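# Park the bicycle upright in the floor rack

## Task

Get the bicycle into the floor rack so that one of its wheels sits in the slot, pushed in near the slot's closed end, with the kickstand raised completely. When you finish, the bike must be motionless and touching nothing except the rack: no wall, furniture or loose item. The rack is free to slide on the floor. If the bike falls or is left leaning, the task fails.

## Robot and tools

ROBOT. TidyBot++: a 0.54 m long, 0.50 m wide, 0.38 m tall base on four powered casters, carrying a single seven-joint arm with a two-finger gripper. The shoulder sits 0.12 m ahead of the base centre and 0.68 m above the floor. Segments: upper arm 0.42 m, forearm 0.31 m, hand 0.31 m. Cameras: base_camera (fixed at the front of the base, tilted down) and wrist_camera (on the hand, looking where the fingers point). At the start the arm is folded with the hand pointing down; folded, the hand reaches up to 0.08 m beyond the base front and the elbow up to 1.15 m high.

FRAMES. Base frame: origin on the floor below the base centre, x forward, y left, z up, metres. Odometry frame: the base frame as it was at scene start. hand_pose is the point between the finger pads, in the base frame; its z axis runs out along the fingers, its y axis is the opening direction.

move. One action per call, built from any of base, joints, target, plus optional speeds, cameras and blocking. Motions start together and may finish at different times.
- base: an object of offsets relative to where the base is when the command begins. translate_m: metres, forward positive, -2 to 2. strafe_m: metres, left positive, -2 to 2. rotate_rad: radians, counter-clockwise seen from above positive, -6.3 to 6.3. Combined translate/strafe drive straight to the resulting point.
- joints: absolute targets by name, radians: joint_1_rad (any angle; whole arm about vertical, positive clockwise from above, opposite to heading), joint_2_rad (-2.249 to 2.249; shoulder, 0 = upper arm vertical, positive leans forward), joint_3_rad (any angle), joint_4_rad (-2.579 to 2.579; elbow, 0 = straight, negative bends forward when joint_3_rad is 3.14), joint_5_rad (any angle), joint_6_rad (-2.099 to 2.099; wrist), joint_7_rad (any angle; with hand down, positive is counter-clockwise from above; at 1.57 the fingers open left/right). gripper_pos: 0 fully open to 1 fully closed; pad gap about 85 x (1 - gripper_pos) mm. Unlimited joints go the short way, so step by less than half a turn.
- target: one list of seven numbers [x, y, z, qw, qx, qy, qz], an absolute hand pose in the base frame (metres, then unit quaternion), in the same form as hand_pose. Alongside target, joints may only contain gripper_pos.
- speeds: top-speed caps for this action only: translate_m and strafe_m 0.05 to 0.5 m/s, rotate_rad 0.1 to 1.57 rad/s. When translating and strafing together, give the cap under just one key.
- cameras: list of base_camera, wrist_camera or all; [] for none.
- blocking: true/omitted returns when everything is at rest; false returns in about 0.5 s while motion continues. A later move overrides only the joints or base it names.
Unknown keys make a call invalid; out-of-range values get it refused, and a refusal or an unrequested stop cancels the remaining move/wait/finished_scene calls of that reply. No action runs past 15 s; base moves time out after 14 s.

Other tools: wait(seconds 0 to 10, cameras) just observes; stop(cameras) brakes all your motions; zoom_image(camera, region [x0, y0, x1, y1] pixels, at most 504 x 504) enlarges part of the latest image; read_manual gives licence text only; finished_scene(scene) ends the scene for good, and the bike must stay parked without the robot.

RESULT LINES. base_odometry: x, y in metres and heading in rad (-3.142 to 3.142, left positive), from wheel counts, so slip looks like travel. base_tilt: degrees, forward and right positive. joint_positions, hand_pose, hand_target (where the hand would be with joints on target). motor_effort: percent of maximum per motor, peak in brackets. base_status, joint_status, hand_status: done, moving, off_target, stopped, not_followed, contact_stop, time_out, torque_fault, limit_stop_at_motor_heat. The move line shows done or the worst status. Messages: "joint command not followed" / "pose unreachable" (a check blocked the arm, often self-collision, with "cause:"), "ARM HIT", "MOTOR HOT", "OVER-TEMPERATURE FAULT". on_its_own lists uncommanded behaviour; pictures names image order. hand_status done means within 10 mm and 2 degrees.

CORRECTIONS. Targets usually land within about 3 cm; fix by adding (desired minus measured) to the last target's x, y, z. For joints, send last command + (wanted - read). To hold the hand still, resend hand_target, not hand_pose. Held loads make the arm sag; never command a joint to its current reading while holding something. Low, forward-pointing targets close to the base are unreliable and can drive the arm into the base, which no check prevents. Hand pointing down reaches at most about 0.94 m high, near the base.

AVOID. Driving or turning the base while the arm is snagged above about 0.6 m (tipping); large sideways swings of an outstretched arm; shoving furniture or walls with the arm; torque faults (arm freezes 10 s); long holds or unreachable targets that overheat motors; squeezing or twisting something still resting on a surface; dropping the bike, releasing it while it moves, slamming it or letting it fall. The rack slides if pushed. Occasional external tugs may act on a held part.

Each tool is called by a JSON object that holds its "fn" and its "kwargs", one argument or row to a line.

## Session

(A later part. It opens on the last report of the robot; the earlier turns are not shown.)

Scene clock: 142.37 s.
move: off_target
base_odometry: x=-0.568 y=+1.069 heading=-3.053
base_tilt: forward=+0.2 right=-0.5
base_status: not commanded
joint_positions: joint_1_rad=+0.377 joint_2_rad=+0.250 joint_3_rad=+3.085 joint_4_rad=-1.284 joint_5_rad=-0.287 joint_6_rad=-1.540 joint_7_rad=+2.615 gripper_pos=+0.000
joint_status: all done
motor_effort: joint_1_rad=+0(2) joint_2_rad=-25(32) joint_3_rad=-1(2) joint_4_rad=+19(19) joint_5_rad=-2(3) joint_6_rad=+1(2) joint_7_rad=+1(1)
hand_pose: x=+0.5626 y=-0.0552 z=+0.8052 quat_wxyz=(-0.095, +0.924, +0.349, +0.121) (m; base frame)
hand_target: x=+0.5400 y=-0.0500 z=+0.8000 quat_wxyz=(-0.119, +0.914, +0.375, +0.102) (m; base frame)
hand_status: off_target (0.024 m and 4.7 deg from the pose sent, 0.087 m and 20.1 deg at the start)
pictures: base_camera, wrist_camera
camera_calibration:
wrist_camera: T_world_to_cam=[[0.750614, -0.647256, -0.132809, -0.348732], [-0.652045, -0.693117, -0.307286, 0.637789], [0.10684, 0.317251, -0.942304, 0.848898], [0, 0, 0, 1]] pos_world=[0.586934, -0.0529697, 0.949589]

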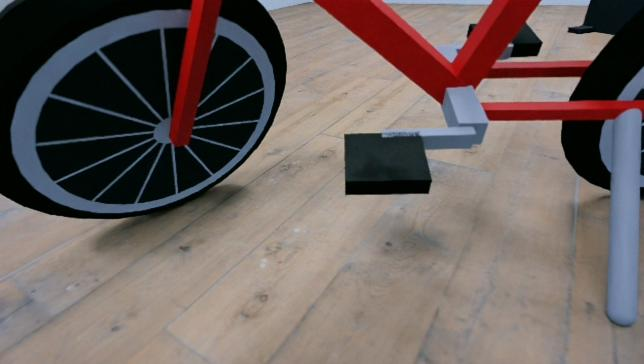

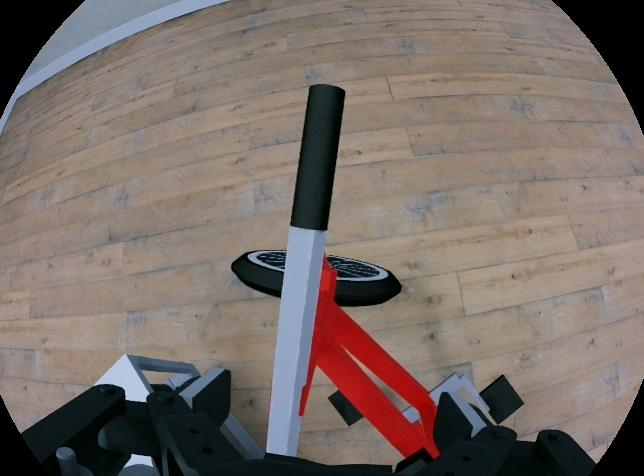

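{"fn": "move", "kwargs": {
  "target": [0.538, -0.024, 0.717, -0.1194, 0.914, 0.3749, 0.1023],
  "cameras": ["wrist_camera"]
}}

Scene clock: 145.70 s.
move: off_target
base_odometry: x=-0.568 y=+1.069 heading=-3.053
base_tilt: forward=+0.2 right=-0.5
base_status: not commanded
joint_positions: joint_1_rad=+0.360 joint_2_rad=+0.250 joint_3_rad=+3.085 joint_4_rad=-1.552 joint_5_rad=-0.287 joint_6_rad=-1.378 joint_7_rad=+2.636 gripper_pos=+0.000
joint_status: not commanded
motor_effort: joint_1_rad=+0(2) joint_2_rad=-23(26) joint_3_rad=-1(1) joint_4_rad=+16(19) joint_5_rad=-2(3) joint_6_rad=+0(1) joint_7_rad=+1(1)
hand_pose: x=+0.5272 y=-0.0367 z=+0.7205 quat_wxyz=(-0.126, +0.929, +0.339, +0.078) (m; base frame)
hand_target: x=+0.5380 y=-0.0240 z=+0.7170 quat_wxyz=(-0.119, +0.914, +0.375, +0.102) (m; base frame)
hand_status: off_target (0.017 m and 5.3 deg from the pose sent, 0.097 m and 4.7 deg at the start)
pictures: wrist_camera
camera_calibration:
wrist_camera: T_world_to_cam=[[0.727315, -0.647219, -0.228297, -0.240359], [-0.686212, -0.680373, -0.257304, 0.583962], [0.0112047, 0.343801, -0.938976, 0.81599], [0, 0, 0, 1]] pos_world=[0.566395, -0.0387913, 0.861577]

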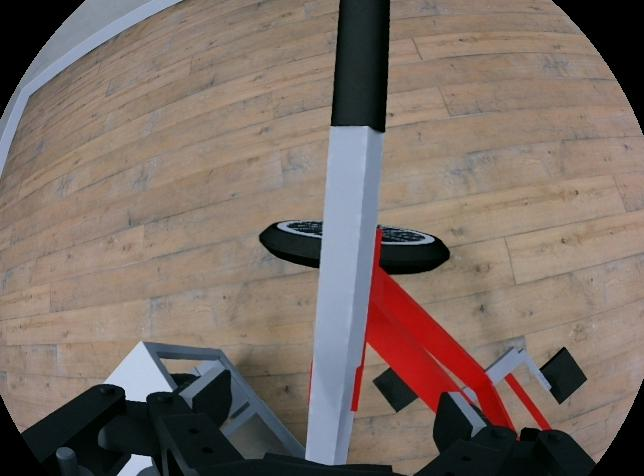

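{"fn": "move", "kwargs": {
  "target": [0.5445, -0.0065, 0.657, -0.1194, 0.914, 0.3749, 0.1023],
  "cameras": ["wrist_camera"]
}}

Scene clock: 147.67 s.
move: off_target
base_odometry: x=-0.568 y=+1.069 heading=-3.053
base_tilt: forward=+0.2 right=-0.5
base_status: not commanded
joint_positions: joint_1_rad=+0.360 joint_2_rad=+0.299 joint_3_rad=+3.015 joint_4_rad=-1.685 joint_5_rad=-0.287 joint_6_rad=-1.183 joint_7_rad=+2.636 gripper_pos=+0.000
joint_status: not commanded
motor_effort: joint_1_rad=+1(1) joint_2_rad=-25(26) joint_3_rad=-1(2) joint_4_rad=+17(17) joint_5_rad=-2(3) joint_6_rad=+0(1) joint_7_rad=+1(1)
hand_pose: x=+0.5345 y=-0.0146 z=+0.6616 quat_wxyz=(-0.127, +0.926, +0.346, +0.081) (m; base frame)
hand_target: x=+0.5445 y=-0.0065 z=+0.6570 quat_wxyz=(-0.119, +0.914, +0.375, +0.102) (m; base frame)
hand_status: off_target (0.014 m and 4.5 deg from the pose sent, 0.072 m and 5.3 deg at the start)
pictures: wrist_camera
camera_calibration:
wrist_camera: T_world_to_cam=[[0.737711, -0.635901, -0.226745, -0.25121], [-0.67501, -0.688776, -0.264479, 0.587568], [0.0120061, 0.348164, -0.937357, 0.751598], [0, 0, 0, 1]] pos_world=[0.572911, -0.0167206, 0.802954]

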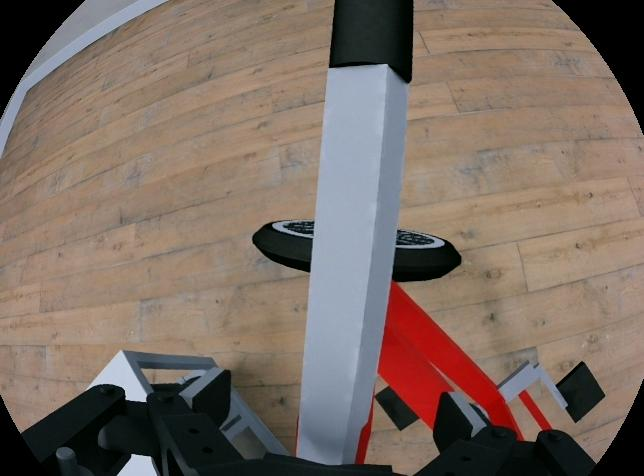

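{"fn": "move", "kwargs": {
  "target": [0.5455, -0.0035, 0.645, -0.1194, 0.914, 0.3749, 0.1023],
  "cameras": []
}}

{"fn": "move", "kwargs": {
  "joints": {"gripper_pos": 1.0}
}}

Scene clock: 149.07 s.
move: off_target
base_odometry: x=-0.568 y=+1.069 heading=-3.053
base_tilt: forward=+0.2 right=-0.5
base_status: not commanded
joint_positions: joint_1_rad=+0.362 joint_2_rad=+0.308 joint_3_rad=+2.993 joint_4_rad=-1.707 joint_5_rad=-0.287 joint_6_rad=-1.137 joint_7_rad=+2.636 gripper_pos=+0.000
joint_status: not commanded
motor_effort: joint_1_rad=+1(2) joint_2_rad=-25(26) joint_3_rad=-1(2) joint_4_rad=+16(18) joint_5_rad=-2(3) joint_6_rad=+0(1) joint_7_rad=+1(1)
hand_pose: x=+0.5387 y=-0.0090 z=+0.6525 quat_wxyz=(-0.124, +0.925, +0.349, +0.087) (m; base frame)
hand_target: x=+0.5455 y=-0.0035 z=+0.6450 quat_wxyz=(-0.119, +0.914, +0.375, +0.102) (m; base frame)
hand_status: off_target (0.012 m and 3.7 deg from the pose sent, 0.023 m and 4.5 deg at the start)
pictures: none
No camera images: "cameras" was empty.

Scene clock: 150.17 s.
move: off_target
base_odometry: x=-0.568 y=+1.069 heading=-3.053
base_tilt: forward=+0.2 right=-0.5
base_status: not commanded
joint_positions: joint_1_rad=+0.365 joint_2_rad=+0.304 joint_3_rad=+2.993 joint_4_rad=-1.709 joint_5_rad=-0.286 joint_6_rad=-1.125 joint_7_rad=+2.636 gripper_pos=+0.712
joint_status: gripper_pos off_target (ended at +0.712, target +1.000)
motor_effort: joint_1_rad=+0(4) joint_2_rad=-21(25) joint_3_rad=-3(6) joint_4_rad=+15(19) joint_5_rad=-4(6) joint_6_rad=-2(4) joint_7_rad=+2(3)
hand_pose: x=+0.5413 y=-0.0116 z=+0.6531 quat_wxyz=(-0.120, +0.926, +0.347, +0.092) (m; base frame)
hand_target: x=+0.5455 y=-0.0035 z=+0.6450 quat_wxyz=(-0.119, +0.914, +0.375, +0.102) (m; base frame)
hand_status: not commanded
pictures: base_camera, wrist_camera
camera_calibration:
wrist_camera: T_world_to_cam=[[0.742775, -0.63787, -0.203489, -0.274168], [-0.668545, -0.690008, -0.277375, 0.596845], [0.0365198, 0.342069, -0.938965, 0.730145], [0, 0, 0, 1]] pos_world=[0.575998, -0.0128157, 0.79534]

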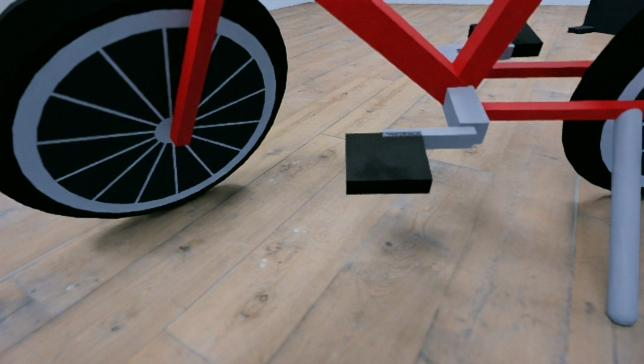

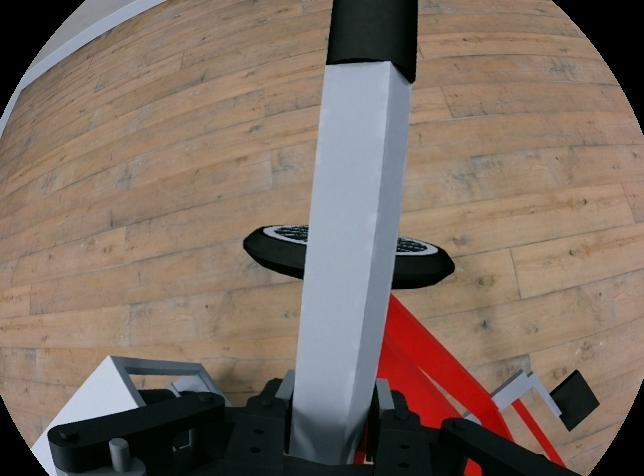

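{"fn": "move", "kwargs": {
  "target": [0.553, -0.008, 0.73, -0.1194, 0.914, 0.3749, 0.1023],
  "cameras": []
}}

{"fn": "move", "kwargs": {
  "target": [0.57, -0.010, 0.79, -0.1210, 0.92, 0.358, 0.1]
}}

Scene clock: 152.17 s.
move: off_target
base_odometry: x=-0.568 y=+1.069 heading=-3.053
base_tilt: forward=+0.2 right=-0.5
base_status: not commanded
joint_positions: joint_1_rad=+0.332 joint_2_rad=+0.372 joint_3_rad=+3.050 joint_4_rad=-1.586 joint_5_rad=-0.277 joint_6_rad=-1.221 joint_7_rad=+2.636 gripper_pos=+0.712
joint_status: not commanded
motor_effort: joint_1_rad=+0(2) joint_2_rad=-47(47) joint_3_rad=-5(7) joint_4_rad=+29(29) joint_5_rad=-11(13) joint_6_rad=-11(11) joint_7_rad=+3(3)
hand_pose: x=+0.5615 y=-0.0264 z=+0.6583 quat_wxyz=(-0.127, +0.926, +0.348, +0.074) (m; base frame)
hand_target: x=+0.5530 y=-0.0080 z=+0.7300 quat_wxyz=(-0.119, +0.914, +0.375, +0.102) (m; base frame)
hand_status: off_target (0.074 m and 4.8 deg from the pose sent, 0.078 m and 3.6 deg at the start)
pictures: none
No camera images: "cameras" was empty.

Scene clock: 153.80 s.
move: off_target
base_odometry: x=-0.568 y=+1.069 heading=-3.053
base_tilt: forward=+0.2 right=-0.5
base_status: not commanded
joint_positions: joint_1_rad=+0.311 joint_2_rad=+0.288 joint_3_rad=+3.046 joint_4_rad=-1.273 joint_5_rad=-0.300 joint_6_rad=-1.487 joint_7_rad=+2.600 gripper_pos=+0.999
joint_status: not commanded
on_its_own: gripper_pos moved +0.287 to your old target +1.000
motor_effort: joint_1_rad=+1(6) joint_2_rad=-25(51) joint_3_rad=-1(8) joint_4_rad=+18(32) joint_5_rad=-2(14) joint_6_rad=+1(12) joint_7_rad=+1(4)
hand_pose: x=+0.5889 y=-0.0127 z=+0.7955 quat_wxyz=(-0.105, +0.908, +0.383, +0.133) (m; base frame)
hand_target: x=+0.5700 y=-0.0100 z=+0.7900 quat_wxyz=(-0.121, +0.920, +0.358, +0.100) (m; base frame)
hand_status: off_target (0.020 m and 5.2 deg from the pose sent, 0.133 m and 3.3 deg at the start)
pictures: base_camera, wrist_camera
camera_calibration:
wrist_camera: T_world_to_cam=[[0.798797, -0.58802, -0.127108, -0.374384], [-0.592232, -0.731463, -0.33797, 0.670143], [0.105758, 0.345247, -0.932534, 0.816721], [0, 0, 0, 1]] pos_world=[0.609562, -0.0119309, 0.940522]

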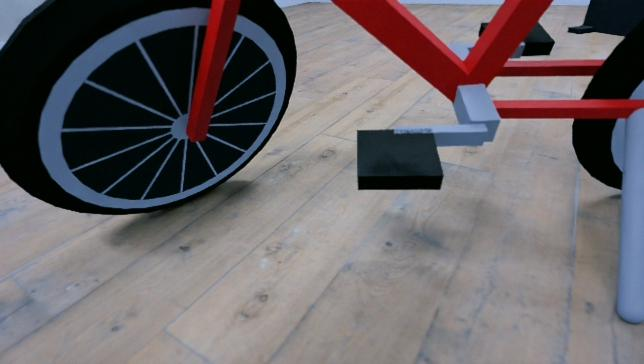

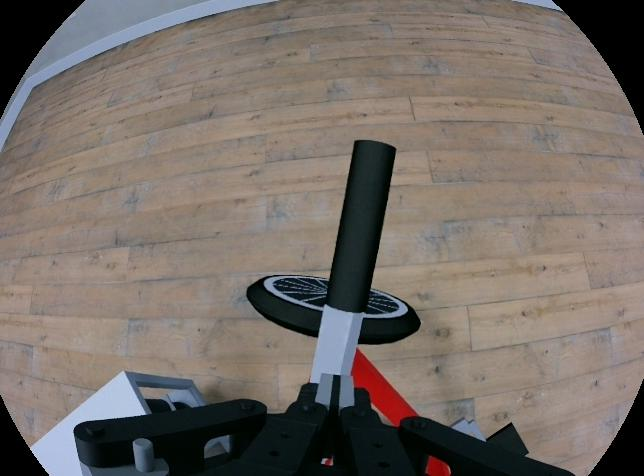

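{"fn": "move", "kwargs": {
  "joints": {"joint_1_rad": 0, "joint_2_rad": -0.7, "joint_3_rad": 3.14, "joint_4_rad": -2.2, "joint_5_rad": 0, "joint_6_rad": -0.9, "joint_7_rad": 1.57, "gripper_pos": 0}
}}

{"fn": "move", "kwargs": {
  "base": {"translate_m": -0.156, "strafe_m": -0.99},
  "cameras": ["base_camera"]
}}

{"fn": "move", "kwargs": {
  "base": {"translate_m": 1.255, "strafe_m": -0.0},
  "cameras": ["base_camera"]
}}

Scene clock: 173.60 s.
move: done
base_odometry: x=-0.568 y=+1.069 heading=-3.053
base_tilt: forward=+0.2 right=-0.5
base_status: not commanded
joint_positions: joint_1_rad=+0.013 joint_2_rad=-0.689 joint_3_rad=+3.116 joint_4_rad=-2.174 joint_5_rad=-0.041 joint_6_rad=-0.956 joint_7_rad=+1.641 gripper_pos=+0.000
joint_status: all done
motor_effort: joint_1_rad=+1(2) joint_2_rad=+4(28) joint_3_rad=+0(2) joint_4_rad=+22(23) joint_5_rad=-1(3) joint_6_rad=+6(6) joint_7_rad=+1(2)
hand_pose: x=+0.3650 y=+0.0152 z=+0.7954 quat_wxyz=(-0.001, +0.939, +0.033, +0.343) (m; base frame)
hand_target: x=+0.3718 y=+0.0018 z=+0.7963 quat_wxyz=(+0.000, +0.932, +0.000, +0.362) (m; base frame)
hand_status: not commanded
pictures: base_camera, wrist_camera
camera_calibration:
wrist_camera: T_world_to_cam=[[0.191041, -0.981181, 0.0280731, -0.0747532], [-0.745176, -0.163587, -0.646492, 0.850471], [0.638918, 0.102587, -0.762404, 0.504381], [0, 0, 0, 1]] pos_world=[0.325774, 0.0140365, 0.936463]

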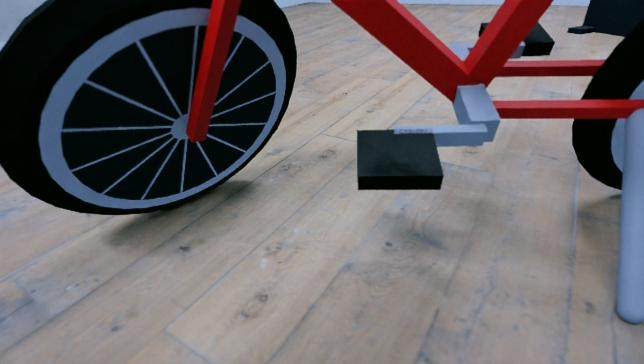

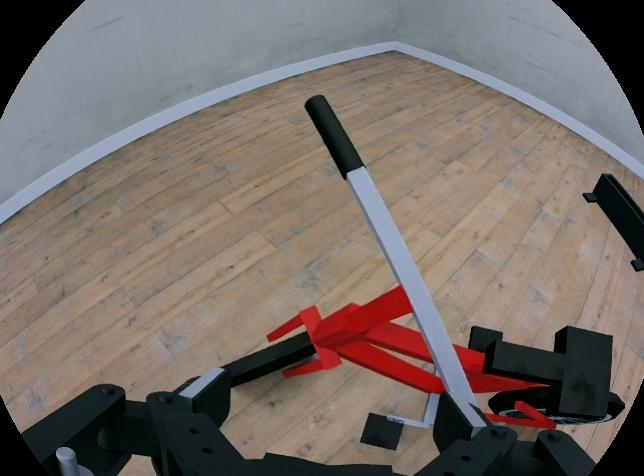

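Scene clock: 177.00 s.
move: done
base_odometry: x=-0.499 y=+2.069 heading=-3.053
base_tilt: forward=+0.1 right=-0.5
base_status: done
joint_positions: joint_1_rad=+0.011 joint_2_rad=-0.691 joint_3_rad=+3.123 joint_4_rad=-2.174 joint_5_rad=-0.036 joint_6_rad=-0.954 joint_7_rad=+1.639 gripper_pos=+0.000
joint_status: not commanded
motor_effort: joint_1_rad=+0(2) joint_2_rad=+5(6) joint_3_rad=+1(2) joint_4_rad=+21(22) joint_5_rad=+1(2) joint_6_rad=+5(7) joint_7_rad=+1(1)
hand_pose: x=+0.3654 y=+0.0128 z=+0.7962 quat_wxyz=(-0.001, +0.938, +0.031, +0.345) (m; base frame)
hand_target: x=+0.3718 y=+0.0018 z=+0.7963 quat_wxyz=(+0.000, +0.932, +0.000, +0.362) (m; base frame)
hand_status: not commanded
pictures: base_camera

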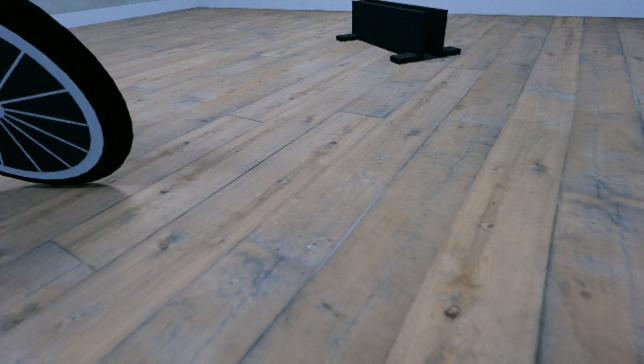

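Scene clock: 180.87 s.
move: done
base_odometry: x=-1.750 y=+1.959 heading=-3.053
base_tilt: forward=+0.2 right=-0.5
base_status: done
joint_positions: joint_1_rad=+0.011 joint_2_rad=-0.695 joint_3_rad=+3.123 joint_4_rad=-2.175 joint_5_rad=-0.036 joint_6_rad=-0.951 joint_7_rad=+1.639 gripper_pos=+0.000
joint_status: not commanded
motor_effort: joint_1_rad=+1(1) joint_2_rad=+4(7) joint_3_rad=+0(1) joint_4_rad=+22(23) joint_5_rad=+0(2) joint_6_rad=+5(7) joint_7_rad=+1(1)
hand_pose: x=+0.3656 y=+0.0127 z=+0.7977 quat_wxyz=(+0.000, +0.937, +0.031, +0.348) (m; base frame)
hand_target: x=+0.3718 y=+0.0018 z=+0.7963 quat_wxyz=(+0.000, +0.932, +0.000, +0.362) (m; base frame)
hand_status: not commanded
pictures: base_camera

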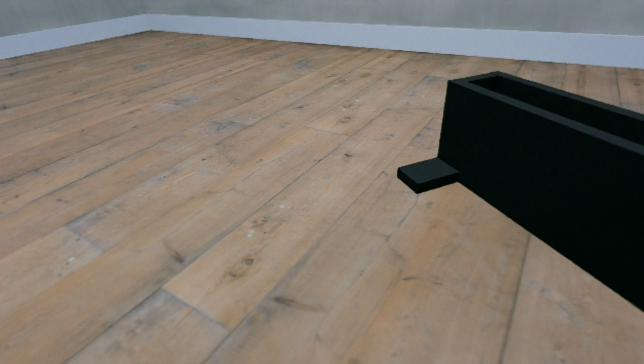

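{"fn": "move", "kwargs": {
  "base": {"rotate_rad": -1.227}
}}

Scene clock: 183.57 s.
move: done
base_odometry: x=-1.750 y=+1.959 heading=+2.003
base_tilt: forward=+0.2 right=-0.5
base_status: done
joint_positions: joint_1_rad=+0.010 joint_2_rad=-0.695 joint_3_rad=+3.124 joint_4_rad=-2.175 joint_5_rad=-0.034 joint_6_rad=-0.951 joint_7_rad=+1.639 gripper_pos=+0.000
joint_status: not commanded
motor_effort: joint_1_rad=+1(2) joint_2_rad=+4(6) joint_3_rad=+1(2) joint_4_rad=+21(22) joint_5_rad=+0(2) joint_6_rad=+5(6) joint_7_rad=+1(1)
hand_pose: x=+0.3656 y=+0.0123 z=+0.7977 quat_wxyz=(+0.000, +0.937, +0.031, +0.348) (m; base frame)
hand_target: x=+0.3718 y=+0.0018 z=+0.7963 quat_wxyz=(+0.000, +0.932, +0.000, +0.362) (m; base frame)
hand_status: not commanded
pictures: base_camera, wrist_camera
camera_calibration:
wrist_camera: T_world_to_cam=[[0.18634, -0.981996, 0.0309951, -0.0783598], [-0.738901, -0.160864, -0.654331, 0.855862], [0.647536, 0.0990258, -0.755573, 0.497516], [0, 0, 0, 1]] pos_world=[0.324839, 0.0114616, 0.938356]

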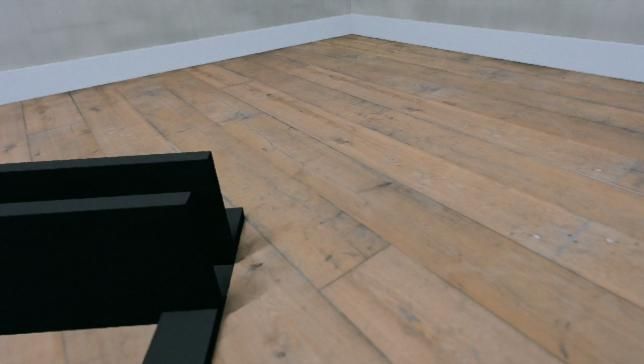

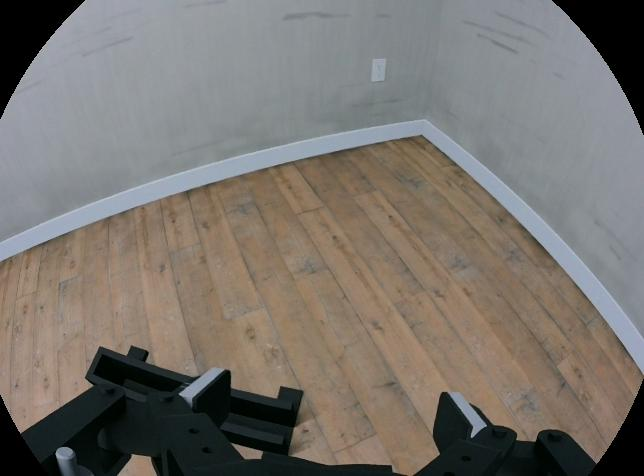

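{"fn": "move", "kwargs": {
  "base": {"strafe_m": 0.37},
  "joints": {"joint_2_rad": -0.25, "joint_4_rad": -2.1, "joint_6_rad": -1.2, "joint_7_rad": 1.57}
}}

Scene clock: 186.20 s.
move: done
base_odometry: x=-2.086 y=+1.804 heading=+2.003
base_tilt: forward=+0.2 right=-0.5
base_status: done
joint_positions: joint_1_rad=+0.009 joint_2_rad=-0.259 joint_3_rad=+3.125 joint_4_rad=-2.117 joint_5_rad=-0.033 joint_6_rad=-1.141 joint_7_rad=+1.639 gripper_pos=+0.000
joint_status: all done
motor_effort: joint_1_rad=+1(2) joint_2_rad=-6(7) joint_3_rad=+0(2) joint_4_rad=+17(22) joint_5_rad=+0(2) joint_6_rad=+1(6) joint_7_rad=+1(2)
hand_pose: x=+0.3568 y=+0.0126 z=+0.6915 quat_wxyz=(-0.011, +0.997, +0.032, +0.072) (m; base frame)
hand_target: x=+0.3455 y=+0.0017 z=+0.6929 quat_wxyz=(+0.000, +0.999, +0.000, +0.046) (m; base frame)
hand_status: not commanded
pictures: base_camera, wrist_camera
camera_calibration:
wrist_camera: T_world_to_cam=[[0.177641, -0.980932, -0.0788458, 0.00585394], [-0.974296, -0.164028, -0.15441, 0.518231], [0.138533, 0.104249, -0.984856, 0.763074], [0, 0, 0, 1]] pos_world=[0.39816, 0.0111973, 0.832]

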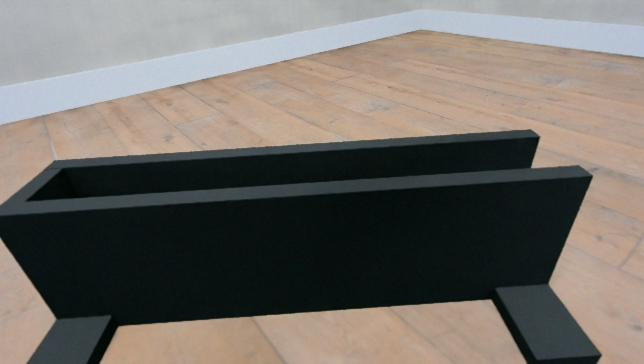

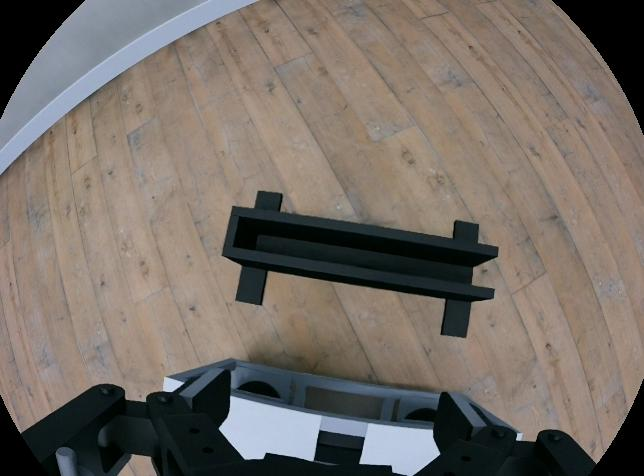

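{"fn": "move", "kwargs": {
  "target": [0.492, 0.0, 0.30, 0, 0.7071, -0.7071, 0],
  "joints": {"gripper_pos": 0.4}
}}

Scene clock: 193.73 s.
move: off_target
base_odometry: x=-2.086 y=+1.804 heading=+2.003
base_tilt: forward=+0.2 right=-0.5
base_status: not commanded
joint_positions: joint_1_rad=-0.068 joint_2_rad=+0.953 joint_3_rad=+3.234 joint_4_rad=-2.113 joint_5_rad=-0.761 joint_6_rad=-0.190 joint_7_rad=+0.853 gripper_pos=+0.400
joint_status: all done
motor_effort: joint_1_rad=+0(2) joint_2_rad=-29(31) joint_3_rad=+0(1) joint_4_rad=+1(19) joint_5_rad=+1(1) joint_6_rad=+0(2) joint_7_rad=+1(1)
hand_pose: x=+0.4679 y=+0.0184 z=+0.3019 quat_wxyz=(+0.000, +0.744, -0.667, -0.041) (m; base frame)
hand_target: x=+0.4920 y=+0.0000 z=+0.3000 quat_wxyz=(+0.000, +0.707, -0.707, +0.000) (m; base frame)
hand_status: off_target (0.030 m and 7.8 deg from the pose sent, 0.414 m and 93.9 deg at the start)
pictures: base_camera, wrist_camera
camera_calibration:
wrist_camera: T_world_to_cam=[[-0.977599, -0.208484, -0.0288987, 0.472378], [-0.209839, 0.976088, 0.0567364, 0.124949], [0.016379, 0.0615295, -0.997971, 0.425187], [0, 0, 0, 1]] pos_world=[0.481051, -0.0496399, 0.430886]

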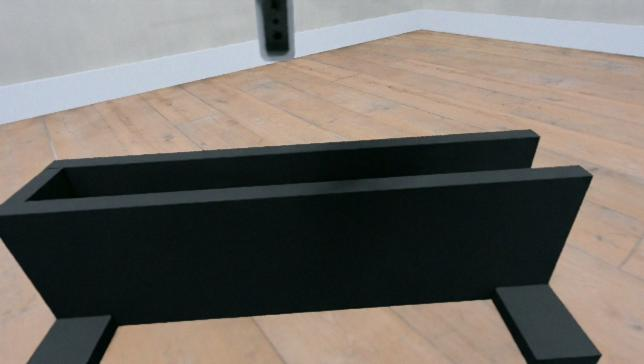

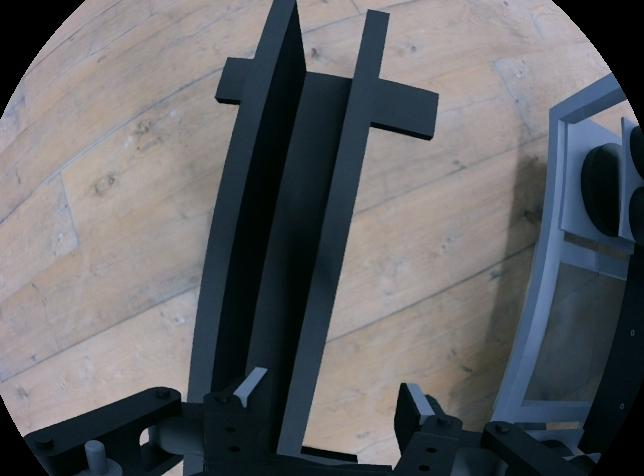

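{"fn": "move", "kwargs": {
  "target": [0.514, -0.015, 0.24, 0, 0.668, -0.743, 0.041]
}}

Scene clock: 196.23 s.
move: off_target
base_odometry: x=-2.086 y=+1.804 heading=+2.003
base_tilt: forward=+0.2 right=-0.5
base_status: not commanded
joint_positions: joint_1_rad=-0.017 joint_2_rad=+1.122 joint_3_rad=+3.164 joint_4_rad=-2.045 joint_5_rad=-0.776 joint_6_rad=+0.027 joint_7_rad=+0.772 gripper_pos=+0.400
joint_status: not commanded
motor_effort: joint_1_rad=+0(1) joint_2_rad=-31(34) joint_3_rad=+0(1) joint_4_rad=+0(2) joint_5_rad=+2(2) joint_6_rad=+0(1) joint_7_rad=+1(1)
hand_pose: x=+0.4886 y=-0.0107 z=+0.2389 quat_wxyz=(+0.016, +0.708, -0.706, +0.012) (m; base frame)
hand_target: x=+0.5140 y=-0.0150 z=+0.2400 quat_wxyz=(+0.000, +0.668, -0.743, +0.041) (m; base frame)
hand_status: off_target (0.026 m and 7.4 deg from the pose sent, 0.084 m and 15.5 deg at the start)
pictures: base_camera, wrist_camera
camera_calibration:
wrist_camera: T_world_to_cam=[[-0.99167, -0.110282, -0.066547, 0.501585], [-0.10724, 0.99309, -0.0476722, 0.136217], [0.0713445, -0.0401386, -0.996644, 0.335539], [0, 0, 0, 1]] pos_world=[0.488076, -0.0664918, 0.374286]

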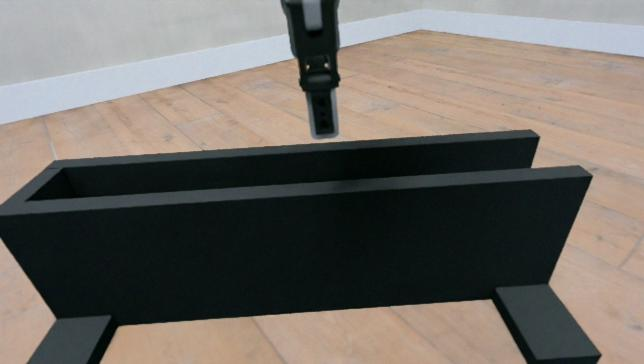

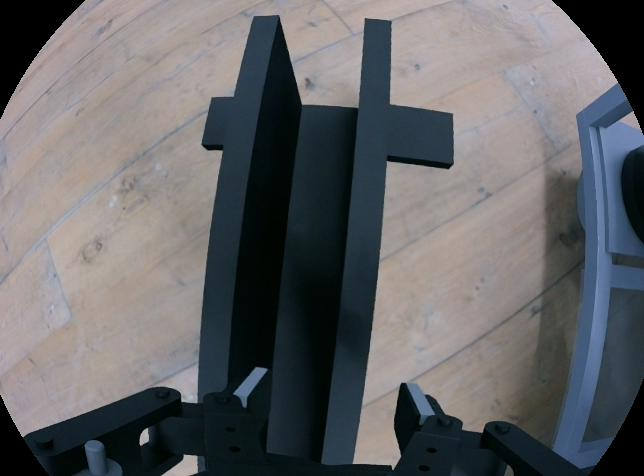

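{"fn": "move", "kwargs": {
  "target": [0.506, -0.0145, 0.146, 0, 0.668, -0.743, 0.041]
}}

Scene clock: 198.27 s.
move: off_target
base_odometry: x=-2.086 y=+1.804 heading=+2.003
base_tilt: forward=+0.2 right=-0.5
base_status: not commanded
joint_positions: joint_1_rad=+0.066 joint_2_rad=+1.375 joint_3_rad=+3.057 joint_4_rad=-1.930 joint_5_rad=-0.739 joint_6_rad=+0.197 joint_7_rad=+0.713 gripper_pos=+0.400
joint_status: not commanded
motor_effort: joint_1_rad=+0(1) joint_2_rad=-32(35) joint_3_rad=-2(2) joint_4_rad=-2(4) joint_5_rad=+0(2) joint_6_rad=+0(1) joint_7_rad=+1(1)
hand_pose: x=+0.4753 y=-0.0131 z=+0.1446 quat_wxyz=(+0.024, +0.684, -0.729, +0.011) (m; base frame)
hand_target: x=+0.5060 y=-0.0145 z=+0.1460 quat_wxyz=(+0.000, +0.668, -0.743, +0.041) (m; base frame)
hand_status: off_target (0.031 m and 5.0 deg from the pose sent, 0.095 m and 7.4 deg at the start)
pictures: base_camera, wrist_camera
camera_calibration:
wrist_camera: T_world_to_cam=[[-0.997535, -0.0426607, -0.0557204, 0.483984], [-0.0394477, 0.997563, -0.0575435, 0.101982], [0.0580394, -0.0552036, -0.996787, 0.248597], [0, 0, 0, 1]] pos_world=[0.472385, -0.0673627, 0.280634]

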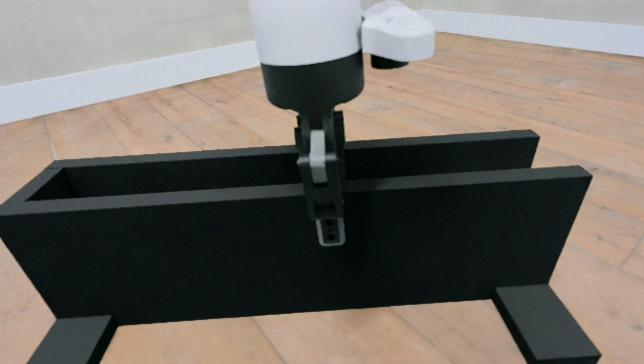

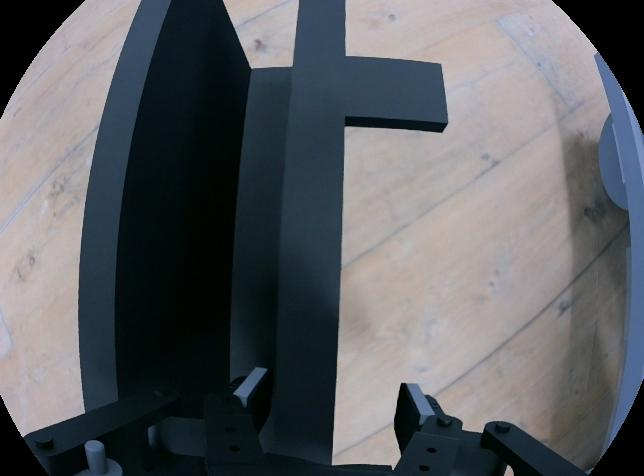

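{"fn": "move", "kwargs": {
  "target": [0.515, -0.0145, 0.144, 0, 0.690, -0.722, 0.041],
  "cameras": []
}}

{"fn": "move", "kwargs": {
  "joints": {"gripper_pos": 1.0}
}}

Scene clock: 199.47 s.
move: off_target
base_odometry: x=-2.086 y=+1.804 heading=+2.003
base_tilt: forward=+0.2 right=-0.5
base_status: not commanded
joint_positions: joint_1_rad=+0.064 joint_2_rad=+1.375 joint_3_rad=+3.057 joint_4_rad=-1.896 joint_5_rad=-0.738 joint_6_rad=+0.198 joint_7_rad=+0.712 gripper_pos=+0.400
joint_status: not commanded
motor_effort: joint_1_rad=+1(1) joint_2_rad=-32(33) joint_3_rad=-2(2) joint_4_rad=-2(4) joint_5_rad=+0(1) joint_6_rad=+0(1) joint_7_rad=+1(1)
hand_pose: x=+0.4969 y=-0.0131 z=+0.1431 quat_wxyz=(+0.011, +0.684, -0.729, +0.024) (m; base frame)
hand_target: x=+0.5150 y=-0.0145 z=+0.1440 quat_wxyz=(+0.000, +0.690, -0.722, +0.041) (m; base frame)
hand_status: off_target (0.018 m and 2.6 deg from the pose sent, 0.040 m and 4.5 deg at the start)
pictures: none
No camera images: "cameras" was empty.

Scene clock: 200.33 s.
move: off_target
base_odometry: x=-2.086 y=+1.804 heading=+2.003
base_tilt: forward=+0.2 right=-0.5
base_status: not commanded
joint_positions: joint_1_rad=+0.063 joint_2_rad=+1.376 joint_3_rad=+3.057 joint_4_rad=-1.896 joint_5_rad=-0.733 joint_6_rad=+0.198 joint_7_rad=+0.712 gripper_pos=+0.808
joint_status: gripper_pos off_target (ended at +0.808, target +1.000)
motor_effort: joint_1_rad=+0(2) joint_2_rad=-32(35) joint_3_rad=-2(3) joint_4_rad=+0(3) joint_5_rad=+1(2) joint_6_rad=+3(3) joint_7_rad=+1(1)
hand_pose: x=+0.4970 y=-0.0129 z=+0.1429 quat_wxyz=(+0.011, +0.685, -0.728, +0.024) (m; base frame)
hand_target: x=+0.5150 y=-0.0145 z=+0.1440 quat_wxyz=(+0.000, +0.690, -0.722, +0.041) (m; base frame)
hand_status: not commanded
pictures: base_camera, wrist_camera
camera_calibration:
wrist_camera: T_world_to_cam=[[-0.994695, -0.04805, -0.0909539, 0.509096], [-0.0426403, 0.997256, -0.0605147, 0.104499], [0.0936121, -0.0563154, -0.994015, 0.227541], [0, 0, 0, 1]] pos_world=[0.48955, -0.0669366, 0.278807]

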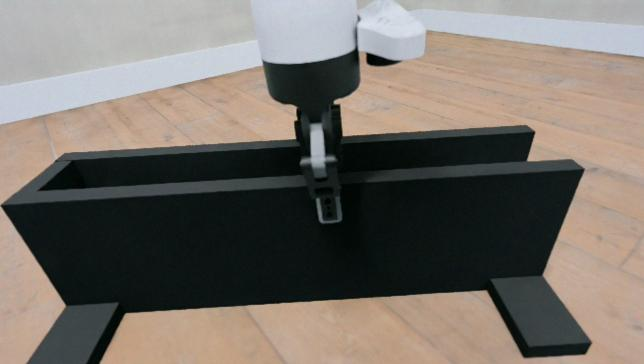

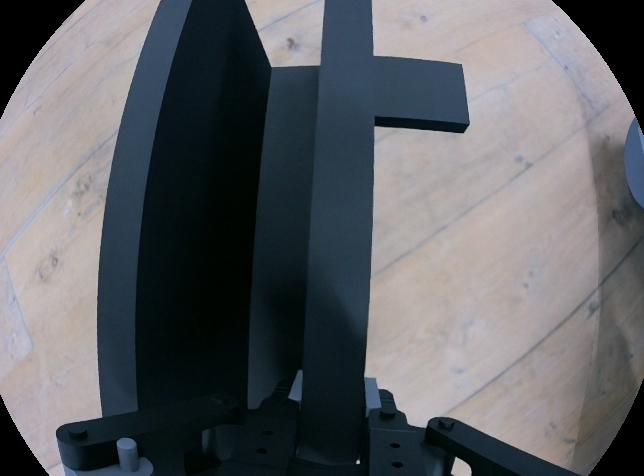

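{"fn": "move", "kwargs": {
  "target": [0.505, -0.0145, 0.22, 0, 0.690, -0.722, 0.041]
}}

Scene clock: 202.33 s.
move: off_target
base_odometry: x=-2.086 y=+1.804 heading=+2.003
base_tilt: forward=+0.2 right=-0.5
base_status: not commanded
joint_positions: joint_1_rad=+0.048 joint_2_rad=+1.233 joint_3_rad=+3.066 joint_4_rad=-2.016 joint_5_rad=-0.733 joint_6_rad=+0.196 joint_7_rad=+0.712 gripper_pos=+0.809
joint_status: not commanded
motor_effort: joint_1_rad=+1(1) joint_2_rad=-40(45) joint_3_rad=-2(3) joint_4_rad=-1(3) joint_5_rad=+0(2) joint_6_rad=+3(3) joint_7_rad=+1(1)
hand_pose: x=+0.4945 y=-0.0134 z=+0.2000 quat_wxyz=(+0.007, +0.693, -0.720, +0.035) (m; base frame)
hand_target: x=+0.5050 y=-0.0145 z=+0.2200 quat_wxyz=(+0.000, +0.690, -0.722, +0.041) (m; base frame)
hand_status: off_target (0.023 m and 1.1 deg from the pose sent, 0.078 m and 2.5 deg at the start)
pictures: base_camera, wrist_camera
camera_calibration:
wrist_camera: T_world_to_cam=[[-0.991295, -0.0713368, -0.110656, 0.513741], [-0.0635991, 0.995379, -0.0719496, 0.120964], [0.115277, -0.0642857, -0.991251, 0.273135], [0, 0, 0, 1]] pos_world=[0.485476, -0.0661979, 0.336297]

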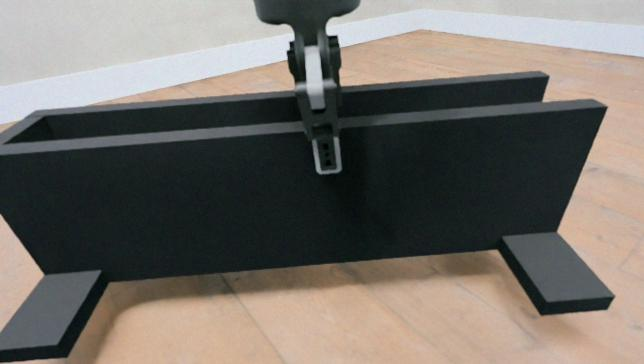

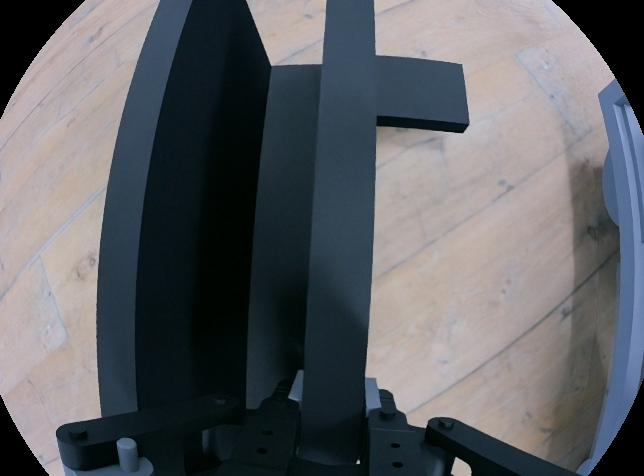

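{"fn": "move", "kwargs": {
  "base": {"rotate_rad": 1.09},
  "speeds": {"rotate_rad": 0.6},
  "cameras": ["base_camera"]
}}

{"fn": "move", "kwargs": {
  "base": {"strafe_m": -0.26},
  "speeds": {"strafe_m": 0.3},
  "cameras": []
}}

{"fn": "move", "kwargs": {
  "base": {"translate_m": -1.82},
  "speeds": {"translate_m": 0.4},
  "cameras": ["base_camera"]
}}

Scene clock: 206.87 s.
move: done
base_odometry: x=-2.086 y=+1.804 heading=+3.093
base_tilt: forward=+0.2 right=-0.5
base_status: done
joint_positions: joint_1_rad=+0.034 joint_2_rad=+1.233 joint_3_rad=+3.084 joint_4_rad=-2.016 joint_5_rad=-0.733 joint_6_rad=+0.195 joint_7_rad=+0.712 gripper_pos=+0.809
joint_status: not commanded
motor_effort: joint_1_rad=+1(6) joint_2_rad=-39(41) joint_3_rad=-1(5) joint_4_rad=-2(3) joint_5_rad=+1(2) joint_6_rad=+3(4) joint_7_rad=+1(1)
hand_pose: x=+0.4941 y=-0.0182 z=+0.1998 quat_wxyz=(+0.013, +0.696, -0.717, +0.040) (m; base frame)
hand_target: x=+0.5050 y=-0.0145 z=+0.2200 quat_wxyz=(+0.000, +0.690, -0.722, +0.041) (m; base frame)
hand_status: not commanded
pictures: base_camera

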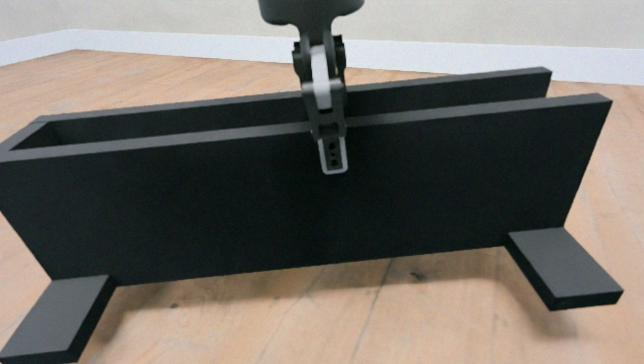

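Scene clock: 208.67 s.
move: done
base_odometry: x=-2.073 y=+2.063 heading=+3.094
base_tilt: forward=+0.2 right=-0.5
base_status: done
joint_positions: joint_1_rad=+0.039 joint_2_rad=+1.233 joint_3_rad=+3.084 joint_4_rad=-2.016 joint_5_rad=-0.733 joint_6_rad=+0.195 joint_7_rad=+0.712 gripper_pos=+0.809
joint_status: not commanded
motor_effort: joint_1_rad=+1(3) joint_2_rad=-40(41) joint_3_rad=-1(4) joint_4_rad=-1(2) joint_5_rad=+1(2) joint_6_rad=+2(4) joint_7_rad=+1(1)
hand_pose: x=+0.4940 y=-0.0202 z=+0.1998 quat_wxyz=(+0.013, +0.694, -0.719, +0.040) (m; base frame)
hand_target: x=+0.5050 y=-0.0145 z=+0.2200 quat_wxyz=(+0.000, +0.690, -0.722, +0.041) (m; base frame)
hand_status: not commanded
pictures: none
No camera images: "cameras" was empty.

Scene clock: 214.37 s.
move: done
base_odometry: x=-0.255 y=+1.976 heading=+3.094
base_tilt: forward=+0.2 right=-0.5
base_status: done
joint_positions: joint_1_rad=+0.039 joint_2_rad=+1.233 joint_3_rad=+3.084 joint_4_rad=-2.024 joint_5_rad=-0.733 joint_6_rad=+0.195 joint_7_rad=+0.712 gripper_pos=+0.809
joint_status: not commanded
motor_effort: joint_1_rad=+0(2) joint_2_rad=-39(42) joint_3_rad=-1(2) joint_4_rad=-1(6) joint_5_rad=+1(2) joint_6_rad=+2(4) joint_7_rad=+1(1)
hand_pose: x=+0.4891 y=-0.0201 z=+0.2000 quat_wxyz=(+0.016, +0.695, -0.718, +0.038) (m; base frame)
hand_target: x=+0.5050 y=-0.0145 z=+0.2200 quat_wxyz=(+0.000, +0.690, -0.722, +0.041) (m; base frame)
hand_status: not commanded
pictures: base_camera

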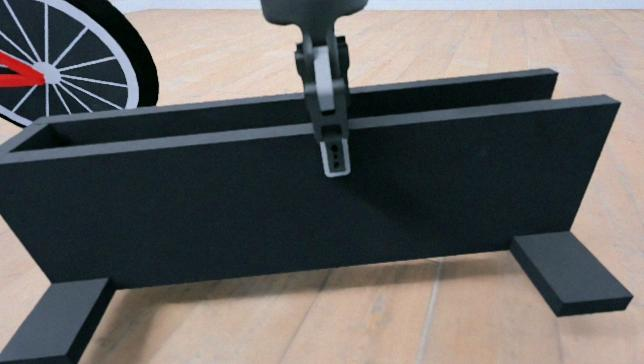

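{"fn": "move", "kwargs": {
  "base": {"translate_m": -0.12},
  "speeds": {"translate_m": 0.4},
  "cameras": []
}}

{"fn": "move", "kwargs": {
  "base": {"strafe_m": 1.7},
  "speeds": {"strafe_m": 0.4}
}}

Scene clock: 216.63 s.
move: done
base_odometry: x=-0.135 y=+1.971 heading=+3.094
base_tilt: forward=+0.2 right=-0.5
base_status: done
joint_positions: joint_1_rad=+0.038 joint_2_rad=+1.229 joint_3_rad=+3.089 joint_4_rad=-2.031 joint_5_rad=-0.733 joint_6_rad=+0.192 joint_7_rad=+0.712 gripper_pos=+0.809
joint_status: not commanded
motor_effort: joint_1_rad=+1(1) joint_2_rad=-39(41) joint_3_rad=-1(3) joint_4_rad=-1(5) joint_5_rad=+0(2) joint_6_rad=+3(4) joint_7_rad=+1(1)
hand_pose: x=+0.4855 y=-0.0224 z=+0.2014 quat_wxyz=(+0.019, +0.694, -0.719, +0.036) (m; base frame)
hand_target: x=+0.5050 y=-0.0145 z=+0.2200 quat_wxyz=(+0.000, +0.690, -0.722, +0.041) (m; base frame)
hand_status: not commanded
pictures: none
No camera images: "cameras" was empty.

Scene clock: 222.03 s.
move: done
base_odometry: x=-0.217 y=+0.273 heading=+3.094
base_tilt: forward=+0.2 right=-0.5
base_status: done
joint_positions: joint_1_rad=+0.032 joint_2_rad=+1.229 joint_3_rad=+3.089 joint_4_rad=-2.031 joint_5_rad=-0.733 joint_6_rad=+0.192 joint_7_rad=+0.712 gripper_pos=+0.809
joint_status: not commanded
motor_effort: joint_1_rad=+1(4) joint_2_rad=-39(40) joint_3_rad=-1(4) joint_4_rad=+0(3) joint_5_rad=+1(2) joint_6_rad=+2(4) joint_7_rad=+1(1)
hand_pose: x=+0.4856 y=-0.0201 z=+0.2014 quat_wxyz=(+0.019, +0.696, -0.717, +0.036) (m; base frame)
hand_target: x=+0.5050 y=-0.0145 z=+0.2200 quat_wxyz=(+0.000, +0.690, -0.722, +0.041) (m; base frame)
hand_status: not commanded
pictures: base_camera, wrist_camera
camera_calibration:
wrist_camera: T_world_to_cam=[[-0.992218, -0.0818475, -0.0938292, 0.501482], [-0.073445, 0.993252, -0.0897557, 0.135484], [0.100542, -0.0821659, -0.991534, 0.281995], [0, 0, 0, 1]] pos_world=[0.479178, -0.0703545, 0.338822]

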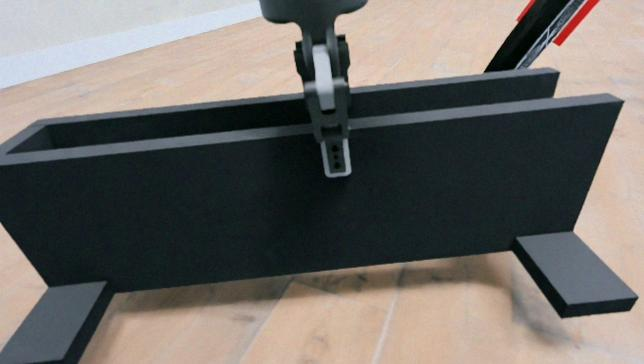

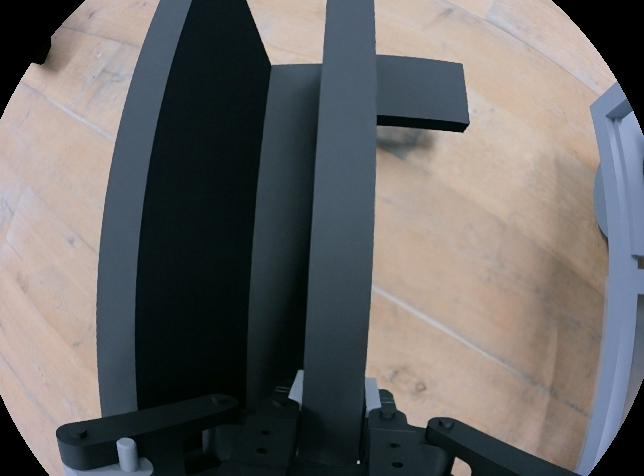

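{"fn": "move", "kwargs": {
  "base": {"strafe_m": 0.31},
  "speeds": {"strafe_m": 0.3},
  "cameras": []
}}

{"fn": "move", "kwargs": {
  "base": {"translate_m": 0.428},
  "speeds": {"translate_m": 0.3}
}}

Scene clock: 228.07 s.
move: done
base_odometry: x=-0.232 y=-0.037 heading=+3.094
base_tilt: forward=+0.2 right=-0.5
base_status: done
joint_positions: joint_1_rad=+0.032 joint_2_rad=+1.229 joint_3_rad=+3.089 joint_4_rad=-2.031 joint_5_rad=-0.733 joint_6_rad=+0.192 joint_7_rad=+0.712 gripper_pos=+0.809
joint_status: not commanded
motor_effort: joint_1_rad=+0(3) joint_2_rad=-39(40) joint_3_rad=-1(3) joint_4_rad=-2(3) joint_5_rad=+1(2) joint_6_rad=+3(4) joint_7_rad=+1(1)
hand_pose: x=+0.4856 y=-0.0198 z=+0.2014 quat_wxyz=(+0.019, +0.697, -0.716, +0.036) (m; base frame)
hand_target: x=+0.5050 y=-0.0145 z=+0.2200 quat_wxyz=(+0.000, +0.690, -0.722, +0.041) (m; base frame)
hand_status: not commanded
pictures: none
No camera images: "cameras" was empty.

Scene clock: 230.43 s.
move: done
base_odometry: x=-0.659 y=-0.017 heading=+3.094
base_tilt: forward=+0.2 right=-0.5
base_status: done
joint_positions: joint_1_rad=+0.032 joint_2_rad=+1.229 joint_3_rad=+3.089 joint_4_rad=-2.031 joint_5_rad=-0.733 joint_6_rad=+0.192 joint_7_rad=+0.712 gripper_pos=+0.809
joint_status: not commanded
motor_effort: joint_1_rad=+0(2) joint_2_rad=-39(41) joint_3_rad=-1(2) joint_4_rad=-1(4) joint_5_rad=-1(1) joint_6_rad=+2(3) joint_7_rad=+1(1)
hand_pose: x=+0.4860 y=-0.0198 z=+0.2014 quat_wxyz=(+0.019, +0.696, -0.716, +0.036) (m; base frame)
hand_target: x=+0.5050 y=-0.0145 z=+0.2200 quat_wxyz=(+0.000, +0.690, -0.722, +0.041) (m; base frame)
hand_status: not commanded
pictures: base_camera, wrist_camera
camera_calibration:
wrist_camera: T_world_to_cam=[[-0.992128, -0.0822364, -0.0944425, 0.50196], [-0.0738064, 0.993246, -0.0895316, 0.135346], [0.101167, -0.0818563, -0.991496, 0.281624], [0, 0, 0, 1]] pos_world=[0.479506, -0.0700995, 0.338753]

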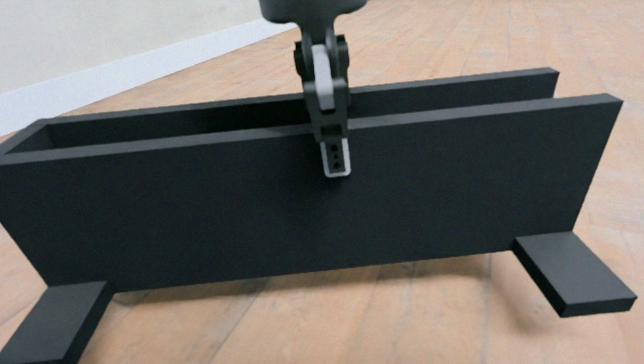

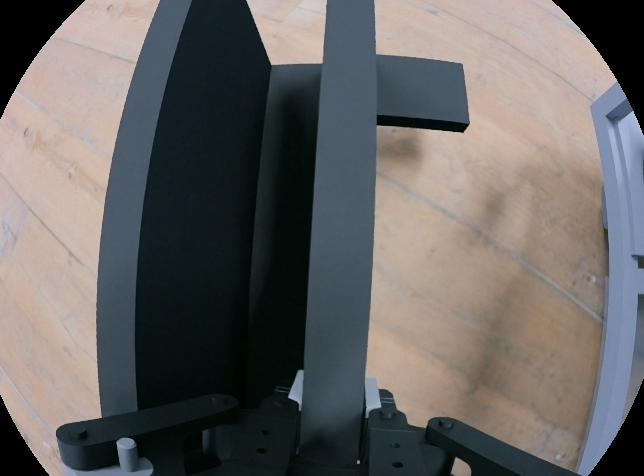

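{"fn": "move", "kwargs": {
  "target": [0.51, -0.0145, 0.165, 0, 0.690, -0.722, 0.041],
  "cameras": []
}}

{"fn": "move", "kwargs": {
  "target": [0.513, -0.0145, 0.145, 0, 0.690, -0.722, 0.041]
}}

Scene clock: 232.43 s.
move: off_target
base_odometry: x=-0.659 y=-0.017 heading=+3.094
base_tilt: forward=+0.2 right=-0.5
base_status: not commanded
joint_positions: joint_1_rad=+0.050 joint_2_rad=+1.361 joint_3_rad=+3.075 joint_4_rad=-1.947 joint_5_rad=-0.726 joint_6_rad=+0.192 joint_7_rad=+0.712 gripper_pos=+0.809
joint_status: not commanded
motor_effort: joint_1_rad=+1(2) joint_2_rad=-39(41) joint_3_rad=-1(2) joint_4_rad=-4(4) joint_5_rad=+0(1) joint_6_rad=+1(3) joint_7_rad=+1(1)
hand_pose: x=+0.4713 y=-0.0166 z=+0.1502 quat_wxyz=(+0.030, +0.693, -0.720, +0.014) (m; base frame)
hand_target: x=+0.5100 y=-0.0145 z=+0.1650 quat_wxyz=(+0.000, +0.690, -0.722, +0.041) (m; base frame)
hand_status: off_target (0.041 m and 4.7 deg from the pose sent, 0.044 m and 2.4 deg at the start)
pictures: none
No camera images: "cameras" was empty.

Scene clock: 233.20 s.
move: off_target
base_odometry: x=-0.659 y=-0.017 heading=+3.094
base_tilt: forward=+0.2 right=-0.5
base_status: not commanded
joint_positions: joint_1_rad=+0.052 joint_2_rad=+1.376 joint_3_rad=+3.072 joint_4_rad=-1.910 joint_5_rad=-0.726 joint_6_rad=+0.192 joint_7_rad=+0.712 gripper_pos=+0.809
joint_status: not commanded
motor_effort: joint_1_rad=+1(1) joint_2_rad=-32(38) joint_3_rad=-1(1) joint_4_rad=+0(4) joint_5_rad=+1(1) joint_6_rad=+2(2) joint_7_rad=+1(1)
hand_pose: x=+0.4864 y=-0.0154 z=+0.1429 quat_wxyz=(+0.021, +0.692, -0.722, +0.020) (m; base frame)
hand_target: x=+0.5130 y=-0.0145 z=+0.1450 quat_wxyz=(+0.000, +0.690, -0.722, +0.041) (m; base frame)
hand_status: off_target (0.027 m and 3.4 deg from the pose sent, 0.042 m and 4.7 deg at the start)
pictures: base_camera, wrist_camera
camera_calibration:
wrist_camera: T_world_to_cam=[[-0.995311, -0.0657309, -0.0709643, 0.495648], [-0.0609201, 0.995827, -0.0679519, 0.116468], [0.0751347, -0.0633102, -0.995162, 0.237409], [0, 0, 0, 1]] pos_world=[0.482582, -0.0683723, 0.279348]

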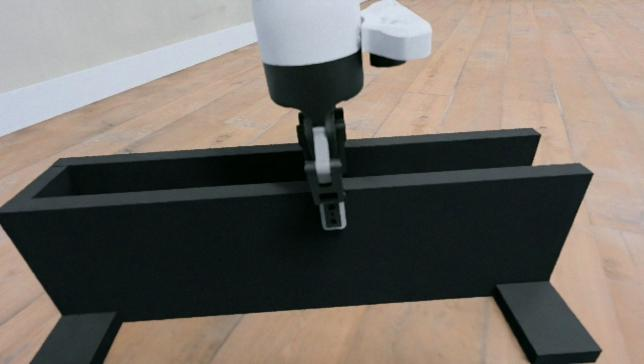

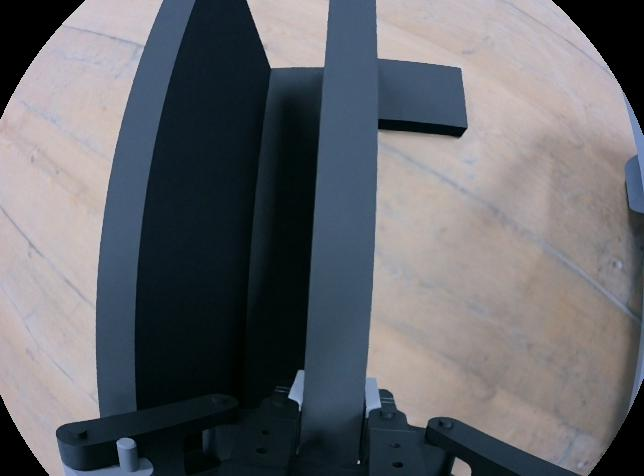

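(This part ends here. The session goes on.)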